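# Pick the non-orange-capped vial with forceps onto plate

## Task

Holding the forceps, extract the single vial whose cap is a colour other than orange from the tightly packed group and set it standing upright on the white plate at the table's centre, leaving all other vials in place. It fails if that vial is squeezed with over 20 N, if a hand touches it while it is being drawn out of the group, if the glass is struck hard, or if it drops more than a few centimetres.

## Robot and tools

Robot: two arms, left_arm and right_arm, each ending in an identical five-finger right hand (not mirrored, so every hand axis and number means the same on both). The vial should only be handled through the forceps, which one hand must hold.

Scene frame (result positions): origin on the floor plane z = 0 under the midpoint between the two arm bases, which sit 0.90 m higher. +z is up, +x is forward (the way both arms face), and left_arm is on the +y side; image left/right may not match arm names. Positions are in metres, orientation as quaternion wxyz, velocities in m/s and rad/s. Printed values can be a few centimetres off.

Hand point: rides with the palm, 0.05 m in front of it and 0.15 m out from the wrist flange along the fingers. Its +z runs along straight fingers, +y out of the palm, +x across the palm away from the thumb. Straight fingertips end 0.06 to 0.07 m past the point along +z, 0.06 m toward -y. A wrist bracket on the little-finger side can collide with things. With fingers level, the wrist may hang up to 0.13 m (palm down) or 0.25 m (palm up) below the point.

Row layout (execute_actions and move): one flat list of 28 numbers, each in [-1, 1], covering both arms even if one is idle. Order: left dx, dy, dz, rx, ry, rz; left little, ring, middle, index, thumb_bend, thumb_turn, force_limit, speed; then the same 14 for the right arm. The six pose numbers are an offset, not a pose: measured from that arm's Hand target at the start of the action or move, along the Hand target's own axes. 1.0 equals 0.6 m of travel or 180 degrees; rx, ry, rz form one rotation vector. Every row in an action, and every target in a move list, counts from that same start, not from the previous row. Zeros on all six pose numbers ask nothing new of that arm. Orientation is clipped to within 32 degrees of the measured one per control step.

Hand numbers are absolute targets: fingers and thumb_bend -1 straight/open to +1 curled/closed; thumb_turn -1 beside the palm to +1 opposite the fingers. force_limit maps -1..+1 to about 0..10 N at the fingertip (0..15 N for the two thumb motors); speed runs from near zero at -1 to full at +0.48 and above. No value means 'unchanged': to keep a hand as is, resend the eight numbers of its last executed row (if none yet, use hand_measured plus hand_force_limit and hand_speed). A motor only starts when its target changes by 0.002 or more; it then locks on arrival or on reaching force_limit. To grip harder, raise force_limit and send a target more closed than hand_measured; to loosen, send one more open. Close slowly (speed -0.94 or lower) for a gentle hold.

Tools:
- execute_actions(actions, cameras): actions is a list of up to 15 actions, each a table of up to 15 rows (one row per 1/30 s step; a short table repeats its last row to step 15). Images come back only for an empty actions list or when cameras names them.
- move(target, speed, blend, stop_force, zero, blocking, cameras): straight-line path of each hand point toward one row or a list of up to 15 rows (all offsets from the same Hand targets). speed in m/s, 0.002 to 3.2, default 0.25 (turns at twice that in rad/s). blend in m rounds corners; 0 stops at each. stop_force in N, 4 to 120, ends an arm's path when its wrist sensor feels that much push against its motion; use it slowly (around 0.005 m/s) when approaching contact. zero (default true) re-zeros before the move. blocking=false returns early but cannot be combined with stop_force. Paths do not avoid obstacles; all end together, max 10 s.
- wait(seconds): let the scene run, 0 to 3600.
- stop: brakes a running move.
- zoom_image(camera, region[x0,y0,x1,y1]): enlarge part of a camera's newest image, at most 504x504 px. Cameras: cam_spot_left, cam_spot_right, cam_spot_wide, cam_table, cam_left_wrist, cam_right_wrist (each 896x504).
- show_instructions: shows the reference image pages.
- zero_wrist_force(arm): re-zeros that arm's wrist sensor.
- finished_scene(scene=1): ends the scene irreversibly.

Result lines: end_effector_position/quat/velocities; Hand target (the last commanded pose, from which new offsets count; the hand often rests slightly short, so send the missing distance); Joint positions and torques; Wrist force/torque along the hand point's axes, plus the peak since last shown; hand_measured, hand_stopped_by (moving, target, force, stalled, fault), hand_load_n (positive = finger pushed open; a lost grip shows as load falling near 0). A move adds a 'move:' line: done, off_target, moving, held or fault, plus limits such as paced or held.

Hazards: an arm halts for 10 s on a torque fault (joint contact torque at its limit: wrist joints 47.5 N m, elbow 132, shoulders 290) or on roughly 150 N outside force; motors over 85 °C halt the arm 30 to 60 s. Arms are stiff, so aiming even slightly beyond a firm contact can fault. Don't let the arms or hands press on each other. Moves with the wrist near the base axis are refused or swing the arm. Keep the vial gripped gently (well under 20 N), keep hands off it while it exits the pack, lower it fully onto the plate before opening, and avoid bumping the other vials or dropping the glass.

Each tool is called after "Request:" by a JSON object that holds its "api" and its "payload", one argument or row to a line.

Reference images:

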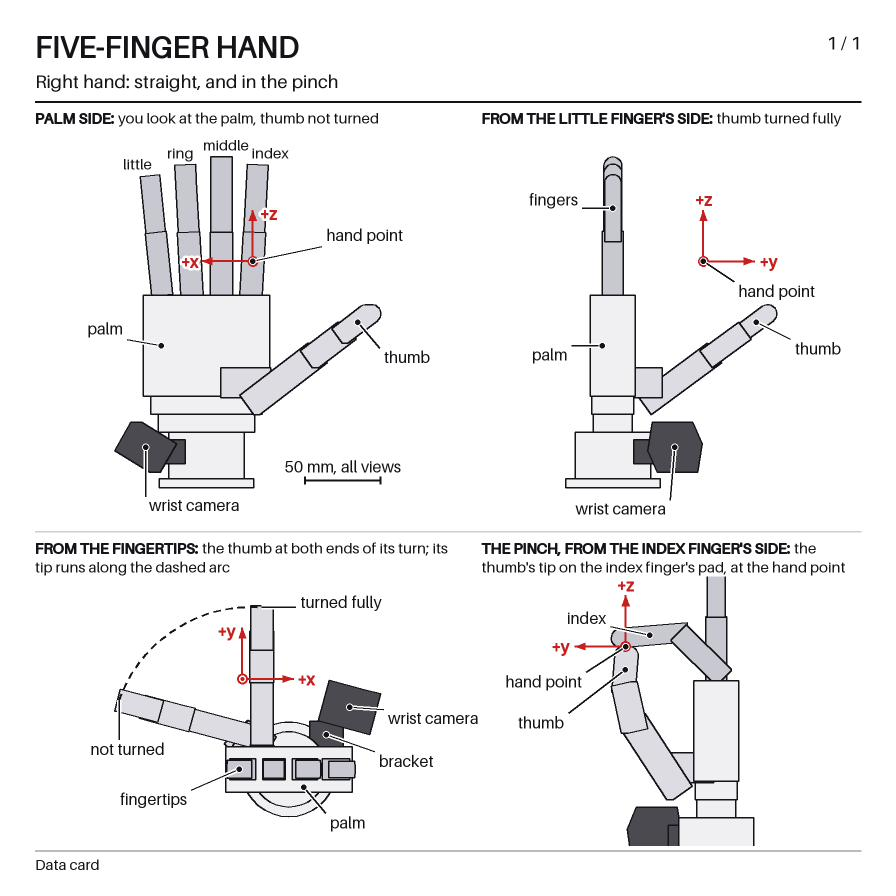

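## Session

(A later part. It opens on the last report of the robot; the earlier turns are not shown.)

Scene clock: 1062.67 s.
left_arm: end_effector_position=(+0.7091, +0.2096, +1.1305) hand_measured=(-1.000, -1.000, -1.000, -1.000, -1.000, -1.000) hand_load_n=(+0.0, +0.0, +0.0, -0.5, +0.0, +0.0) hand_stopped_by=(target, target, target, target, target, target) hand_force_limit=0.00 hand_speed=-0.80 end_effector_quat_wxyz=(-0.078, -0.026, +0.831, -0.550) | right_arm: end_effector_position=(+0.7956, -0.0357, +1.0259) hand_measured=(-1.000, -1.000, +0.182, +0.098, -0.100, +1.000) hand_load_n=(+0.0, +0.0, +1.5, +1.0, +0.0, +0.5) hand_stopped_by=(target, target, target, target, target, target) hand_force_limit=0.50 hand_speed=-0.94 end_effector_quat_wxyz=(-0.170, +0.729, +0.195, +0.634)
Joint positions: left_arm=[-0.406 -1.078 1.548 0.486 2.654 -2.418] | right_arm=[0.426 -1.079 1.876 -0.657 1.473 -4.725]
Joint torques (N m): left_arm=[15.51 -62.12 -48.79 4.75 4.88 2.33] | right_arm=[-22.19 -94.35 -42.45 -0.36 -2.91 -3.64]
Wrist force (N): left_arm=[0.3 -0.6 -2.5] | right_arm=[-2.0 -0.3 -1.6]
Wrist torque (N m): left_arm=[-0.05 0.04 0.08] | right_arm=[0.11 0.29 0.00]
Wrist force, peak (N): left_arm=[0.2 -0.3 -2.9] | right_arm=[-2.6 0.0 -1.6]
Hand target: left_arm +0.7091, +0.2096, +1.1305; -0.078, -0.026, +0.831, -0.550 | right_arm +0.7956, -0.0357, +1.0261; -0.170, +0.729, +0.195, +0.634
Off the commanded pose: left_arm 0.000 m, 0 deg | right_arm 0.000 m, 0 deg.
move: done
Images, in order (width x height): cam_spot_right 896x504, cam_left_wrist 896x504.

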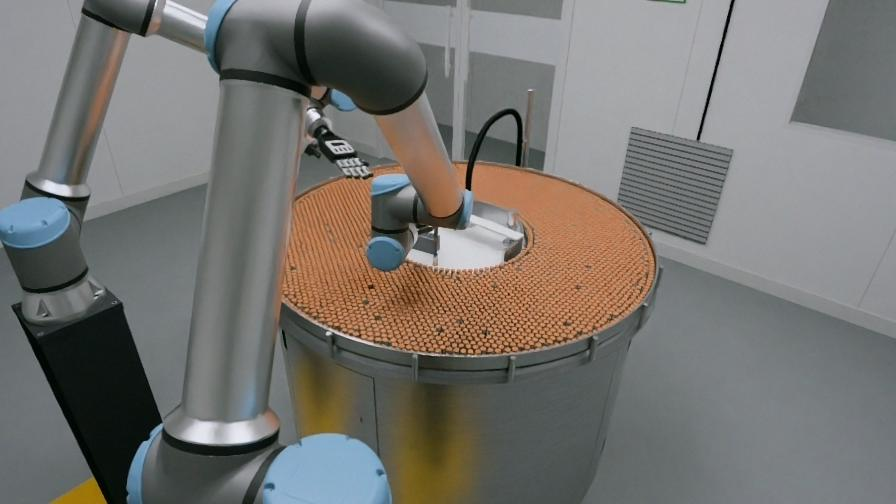

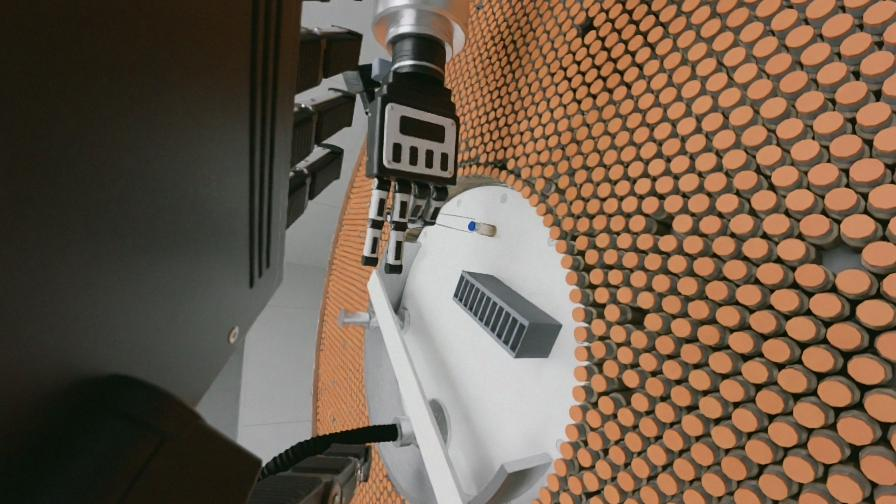

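Request:
{"api": "zoom_image", "payload": {
  "camera": "cam_left_wrist",
  "region": [420, 200, 520, 256]
}}

Request:
{"api": "move", "payload": {
  "target": [0,0,0,0,0,0,-1,-1,-1,-1,-1,-1,0,-0.8,0.0165,0,-0.00232,0,0,0,-1,-1,0.182,0.098,-0.1,1,0.5,-0.94],
  "speed": 0.01,
  "cameras": ["cam_left_wrist"]
}}

Request:
{"api": "zoom_image", "payload": {
  "camera": "cam_left_wrist",
  "region": [420, 200, 520, 256]
}}

Scaled by 5.040 from the camera's image (finer frame: 1280x720).

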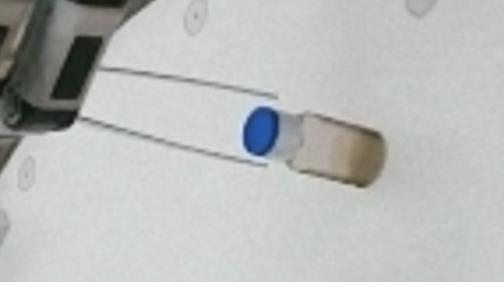

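Scene clock: 1068.43 s.
left_arm: end_effector_position=(+0.7091, +0.2096, +1.1305) hand_measured=(-1.000, -1.000, -1.000, -1.000, -1.000, -1.000) hand_load_n=(+0.0, +0.0, -0.5, +0.0, +0.0, +0.0) hand_stopped_by=(target, target, target, target, target, target) hand_force_limit=0.00 hand_speed=-0.80 end_effector_quat_wxyz=(-0.078, -0.026, +0.831, -0.550) | right_arm: end_effector_position=(+0.7956, -0.0357, +1.0359) hand_measured=(-1.000, -1.000, +0.182, +0.098, -0.100, +1.000) hand_load_n=(+0.0, +0.0, +2.0, +0.5, +0.5, +0.5) hand_stopped_by=(target, target, target, target, target, target) hand_force_limit=0.50 hand_speed=-0.94 end_effector_quat_wxyz=(-0.170, +0.729, +0.195, +0.634)
Joint positions: left_arm=[-0.406 -1.078 1.548 0.486 2.654 -2.418] | right_arm=[0.426 -1.091 1.872 -0.64 1.473 -4.725]
Joint torques (N m): left_arm=[16.16 -64.95 -49 4.84 4.9 2.39] | right_arm=[-19.79 -87.77 -44.01 0.04 -2.97 -3.52]
Wrist force (N): left_arm=[0.2 -0.3 -2.4] | right_arm=[-1.8 -0.1 -1.7]
Wrist torque (N m): left_arm=[-0.01 0.05 0.09] | right_arm=[0.14 0.26 0.01]
Wrist force, peak (N): left_arm=[0.3 -0.3 -2.8] | right_arm=[-2.1 -0.1 -1.9]
Hand target: left_arm +0.7091, +0.2096, +1.1305; -0.078, -0.026, +0.831, -0.550 | right_arm +0.7956, -0.0357, +1.0361; -0.170, +0.729, +0.195, +0.634
Off the commanded pose: left_arm 0.000 m, 0 deg | right_arm 0.000 m, 0 deg.
move: done

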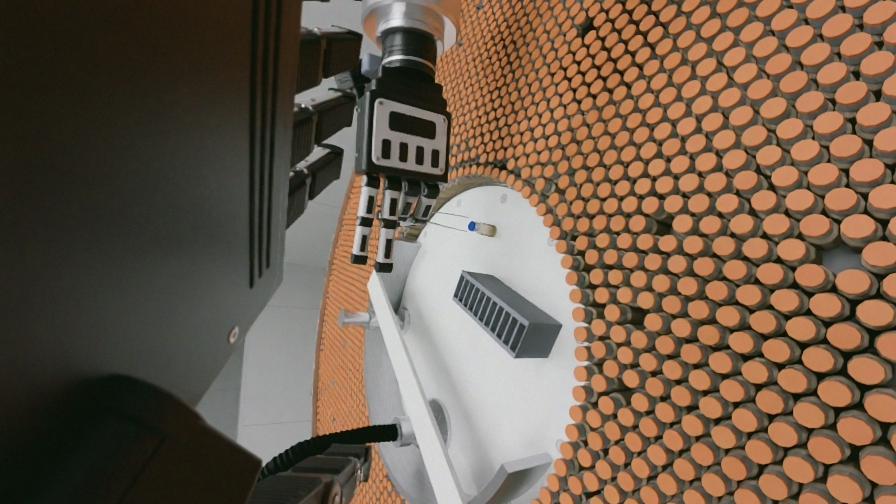

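Scaled by 5.040 from the camera's image (finer frame: 1280x720).

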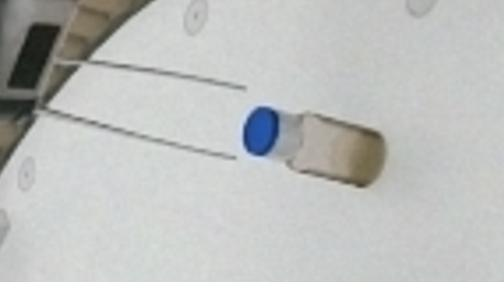

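Clear. Now up further.

Request:
{"api": "move", "payload": {
  "target": [0,0,0,0,0,0,-1,-1,-1,-1,-1,-1,0,-0.8,0.132,0,-0.0185,0,0,0,-1,-1,0.182,0.098,-0.1,1,0.5,-0.94],
  "speed": 0.06,
  "cameras": ["all"]
}}

Request:
{"api": "zoom_image", "payload": {
  "camera": "cam_left_wrist",
  "region": [400, 180, 580, 281]
}}

Request:
{"api": "zoom_image", "payload": {
  "camera": "cam_table",
  "region": [380, 70, 580, 182]
}}

Scene clock: 1074.23 s.
left_arm: end_effector_position=(+0.7091, +0.2096, +1.1305) hand_measured=(-1.000, -1.000, -1.000, -1.000, -1.000, -1.000) hand_load_n=(+0.0, +0.0, +0.0, +0.0, +0.0, +0.0) hand_stopped_by=(target, target, target, target, target, target) hand_force_limit=0.00 hand_speed=-0.80 end_effector_quat_wxyz=(-0.078, -0.026, +0.831, -0.550) | right_arm: end_effector_position=(+0.7957, -0.0358, +1.1158) hand_measured=(-1.000, -1.000, +0.182, +0.098, -0.100, +1.000) hand_load_n=(+0.0, +0.0, +2.0, +0.5, +0.0, +0.5) hand_stopped_by=(target, target, target, target, target, target) hand_force_limit=0.50 hand_speed=-0.94 end_effector_quat_wxyz=(-0.170, +0.729, +0.195, +0.634)
Joint positions: left_arm=[-0.406 -1.078 1.548 0.486 2.654 -2.418] | right_arm=[0.426 -1.18 1.829 -0.508 1.473 -4.725]
Joint torques (N m): left_arm=[16.83 -64.36 -48.58 4.61 4.86 2.32] | right_arm=[-20.48 -89.09 -45.81 0.23 -2.7 -3.9]
Wrist force (N): left_arm=[0.3 -0.3 -2.4] | right_arm=[-1.6 -0.2 -1.1]
Wrist torque (N m): left_arm=[-0.02 0.04 0.10] | right_arm=[0.07 0.17 0.05]
Wrist force, peak (N): left_arm=[0.5 -0.6 -2.8] | right_arm=[-2.2 0.1 -2.1]
Hand target: left_arm +0.7091, +0.2096, +1.1305; -0.078, -0.026, +0.831, -0.550 | right_arm +0.7957, -0.0357, +1.1160; -0.170, +0.729, +0.195, +0.634
Off the commanded pose: left_arm 0.000 m, 0 deg | right_arm 0.000 m, 0 deg.
move: done

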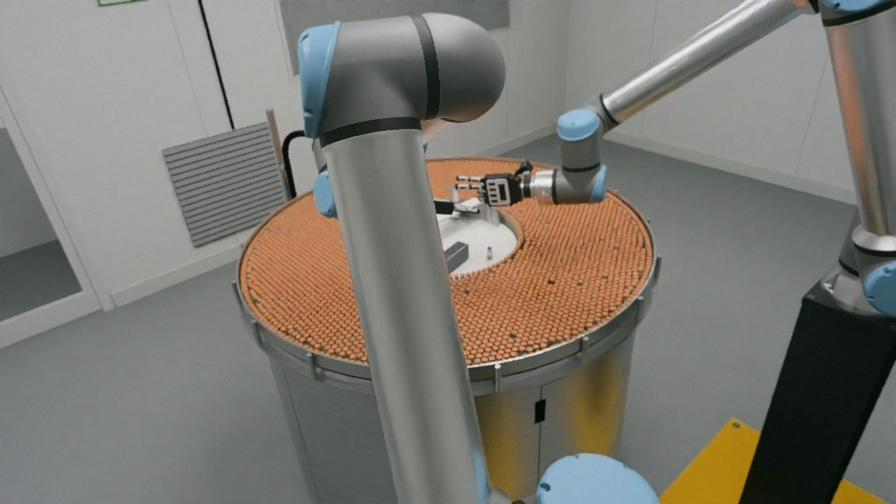

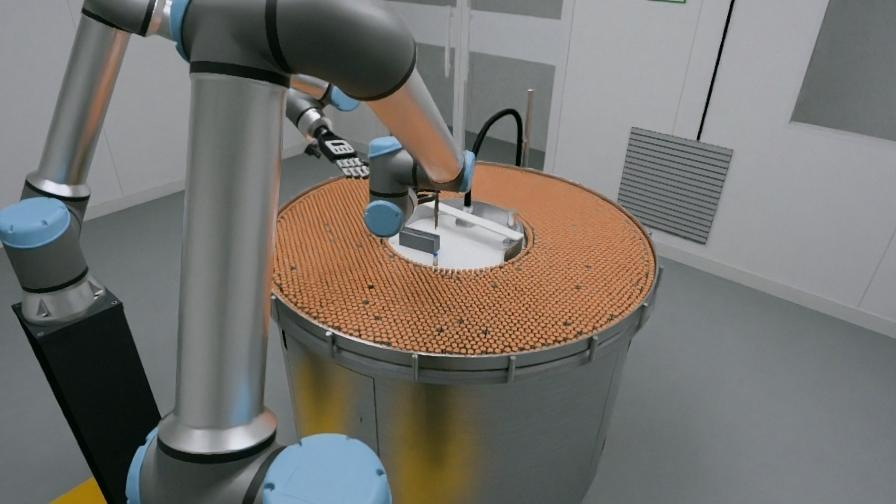

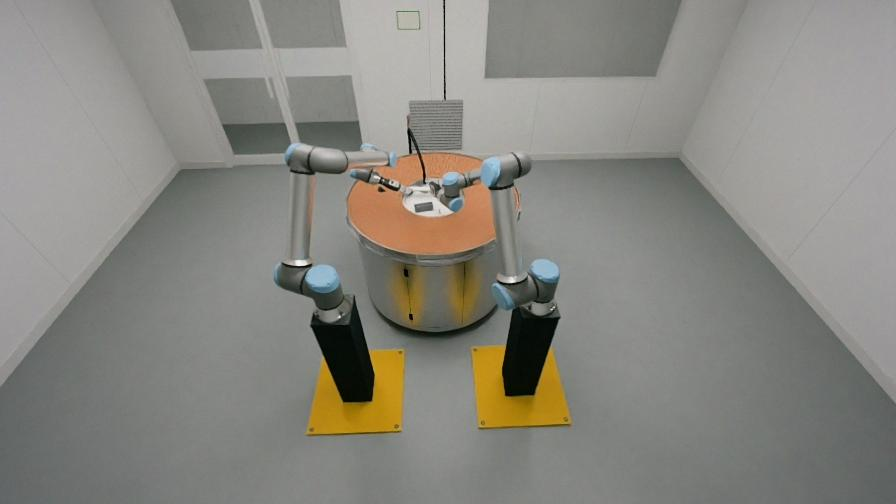

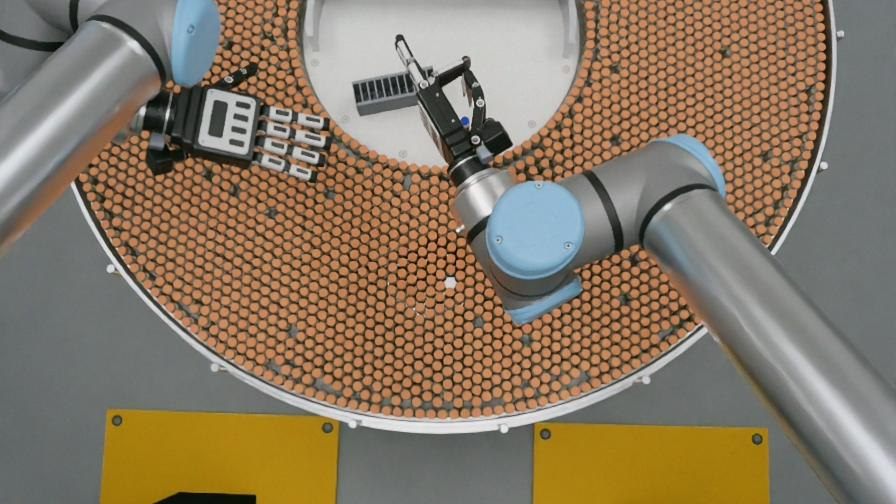

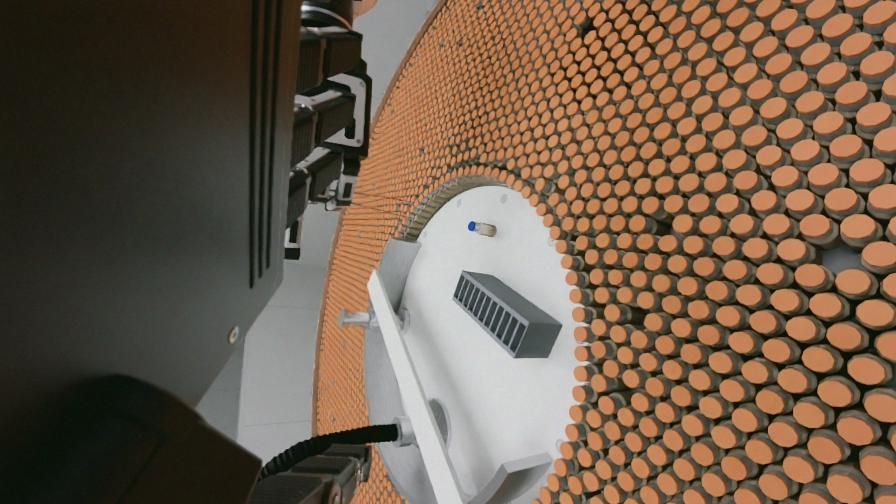

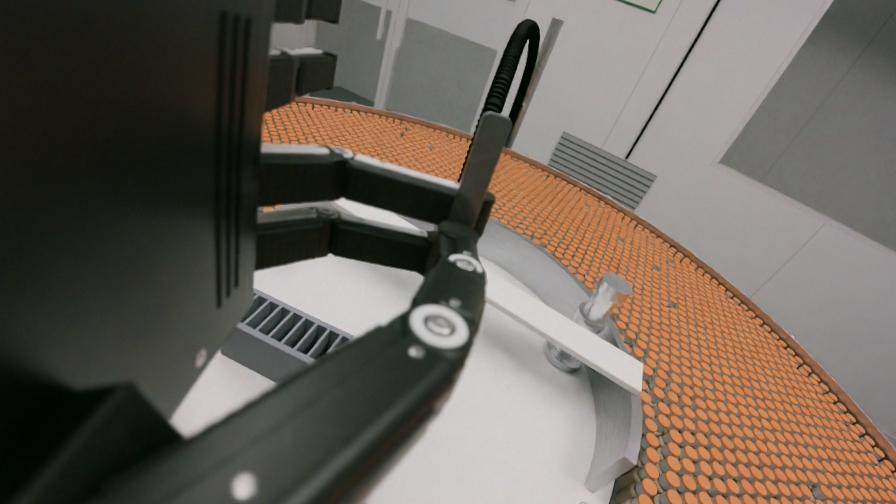

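Scaled by 2.800 from the camera's image (finer frame: 1280x720).

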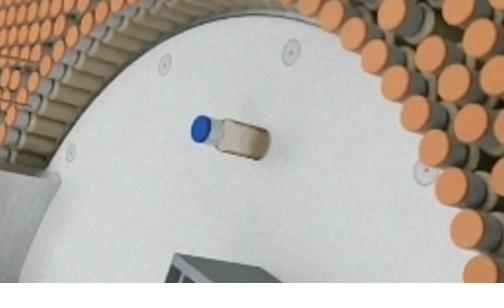

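Scaled by 2.520 from the camera's image (finer frame: 1280x720).

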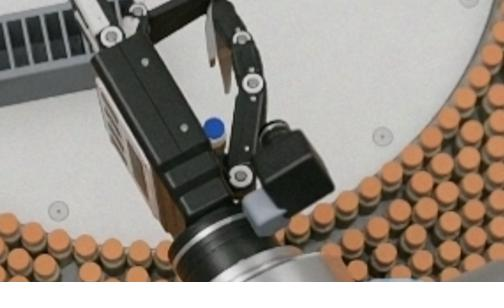

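Request:
{"api": "move", "payload": {
  "target": [0,0,0,0,0,0,-1,-1,-1,-1,-1,-1,0,-0.8,0.03,0.15,-0.004,0,0,0,-1,-1,0.182,0.098,-0.1,1,0.5,-0.94],
  "speed": 0.12,
  "cameras": ["cam_left_wrist","cam_table"]
}}

Request:
{"api": "zoom_image", "payload": {
  "camera": "cam_left_wrist",
  "region": [400, 180, 580, 281]
}}

Scene clock: 1091.40 s.
left_arm: end_effector_position=(+0.7091, +0.2096, +1.1305) hand_measured=(-1.000, -1.000, -1.000, -1.000, -1.000, -1.000) hand_load_n=(+0.0, +0.0, +0.0, +0.0, +0.0, +0.0) hand_stopped_by=(target, target, target, target, target, target) hand_force_limit=0.00 hand_speed=-0.80 end_effector_quat_wxyz=(-0.078, -0.026, +0.831, -0.550) | right_arm: end_effector_position=(+0.8407, -0.1135, +1.1341) hand_measured=(-1.000, -1.000, +0.182, +0.098, -0.100, +1.000) hand_load_n=(+0.0, +0.0, +2.0, +0.5, +0.5, +0.5) hand_stopped_by=(target, target, target, target, target, target) hand_force_limit=0.50 hand_speed=-0.94 end_effector_quat_wxyz=(-0.170, +0.729, +0.195, +0.634)
Joint positions: left_arm=[-0.406 -1.078 1.548 0.486 2.654 -2.418] | right_arm=[0.293 -1.209 1.832 -0.48 1.342 -4.744]
Joint torques (N m): left_arm=[15.84 -62.54 -48.6 4.64 4.93 2.41] | right_arm=[-21.11 -86.09 -47.69 0.67 -2.46 -3.68]
Wrist force (N): left_arm=[0.2 -0.3 -2.3] | right_arm=[-1.7 0.3 -1.7]
Wrist torque (N m): left_arm=[-0.02 0.03 0.09] | right_arm=[0.19 0.22 0.05]
Wrist force, peak (N): left_arm=[0.2 0.0 -2.9] | right_arm=[-2.4 -0.5 -1.5]
Hand target: left_arm +0.7091, +0.2096, +1.1305; -0.078, -0.026, +0.831, -0.550 | right_arm +0.8408, -0.1136, +1.1341; -0.170, +0.729, +0.195, +0.634
Off the commanded pose: left_arm 0.000 m, 0 deg | right_arm 0.000 m, 0 deg.
move: done
Images, in order (width x height): cam_table 896x504, cam_left_wrist 896x504.

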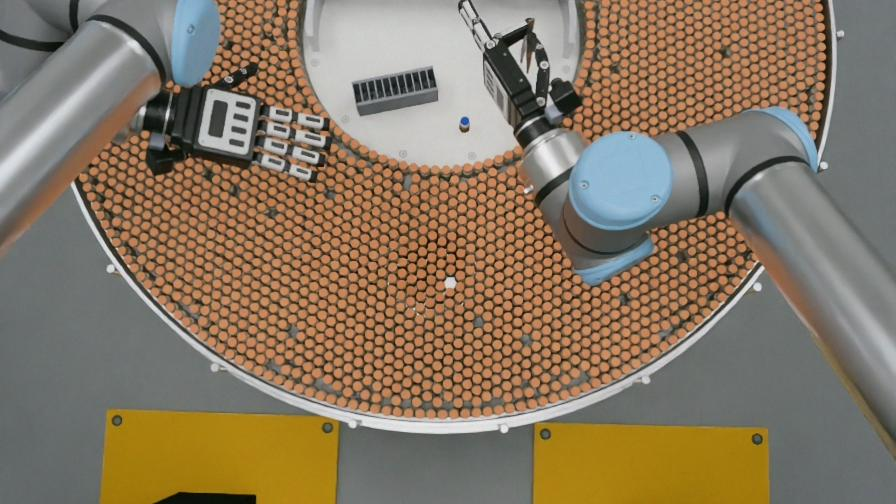

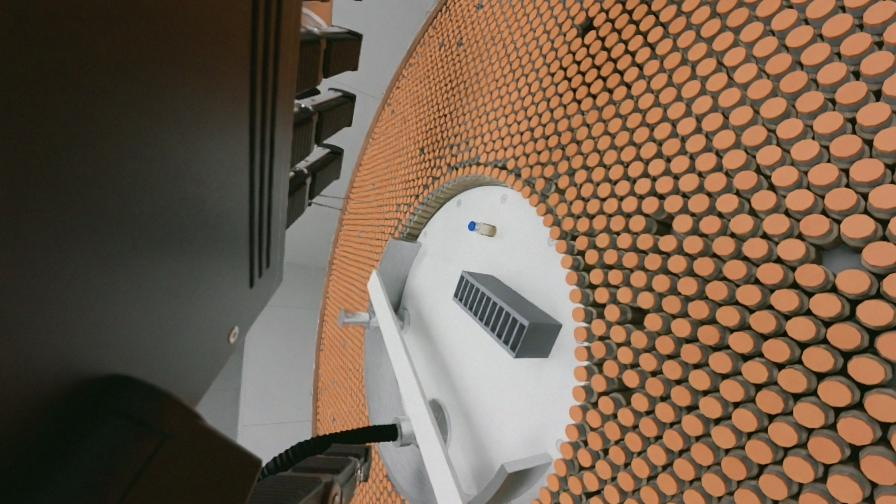

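Scaled by 2.800 from the camera's image (finer frame: 1280x720).

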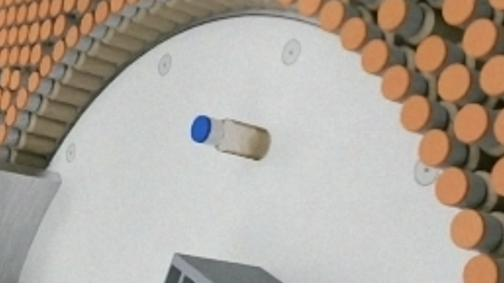

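Request:
{"api": "finished_scene", "payload": {

}}

The scene is finished: the task was done.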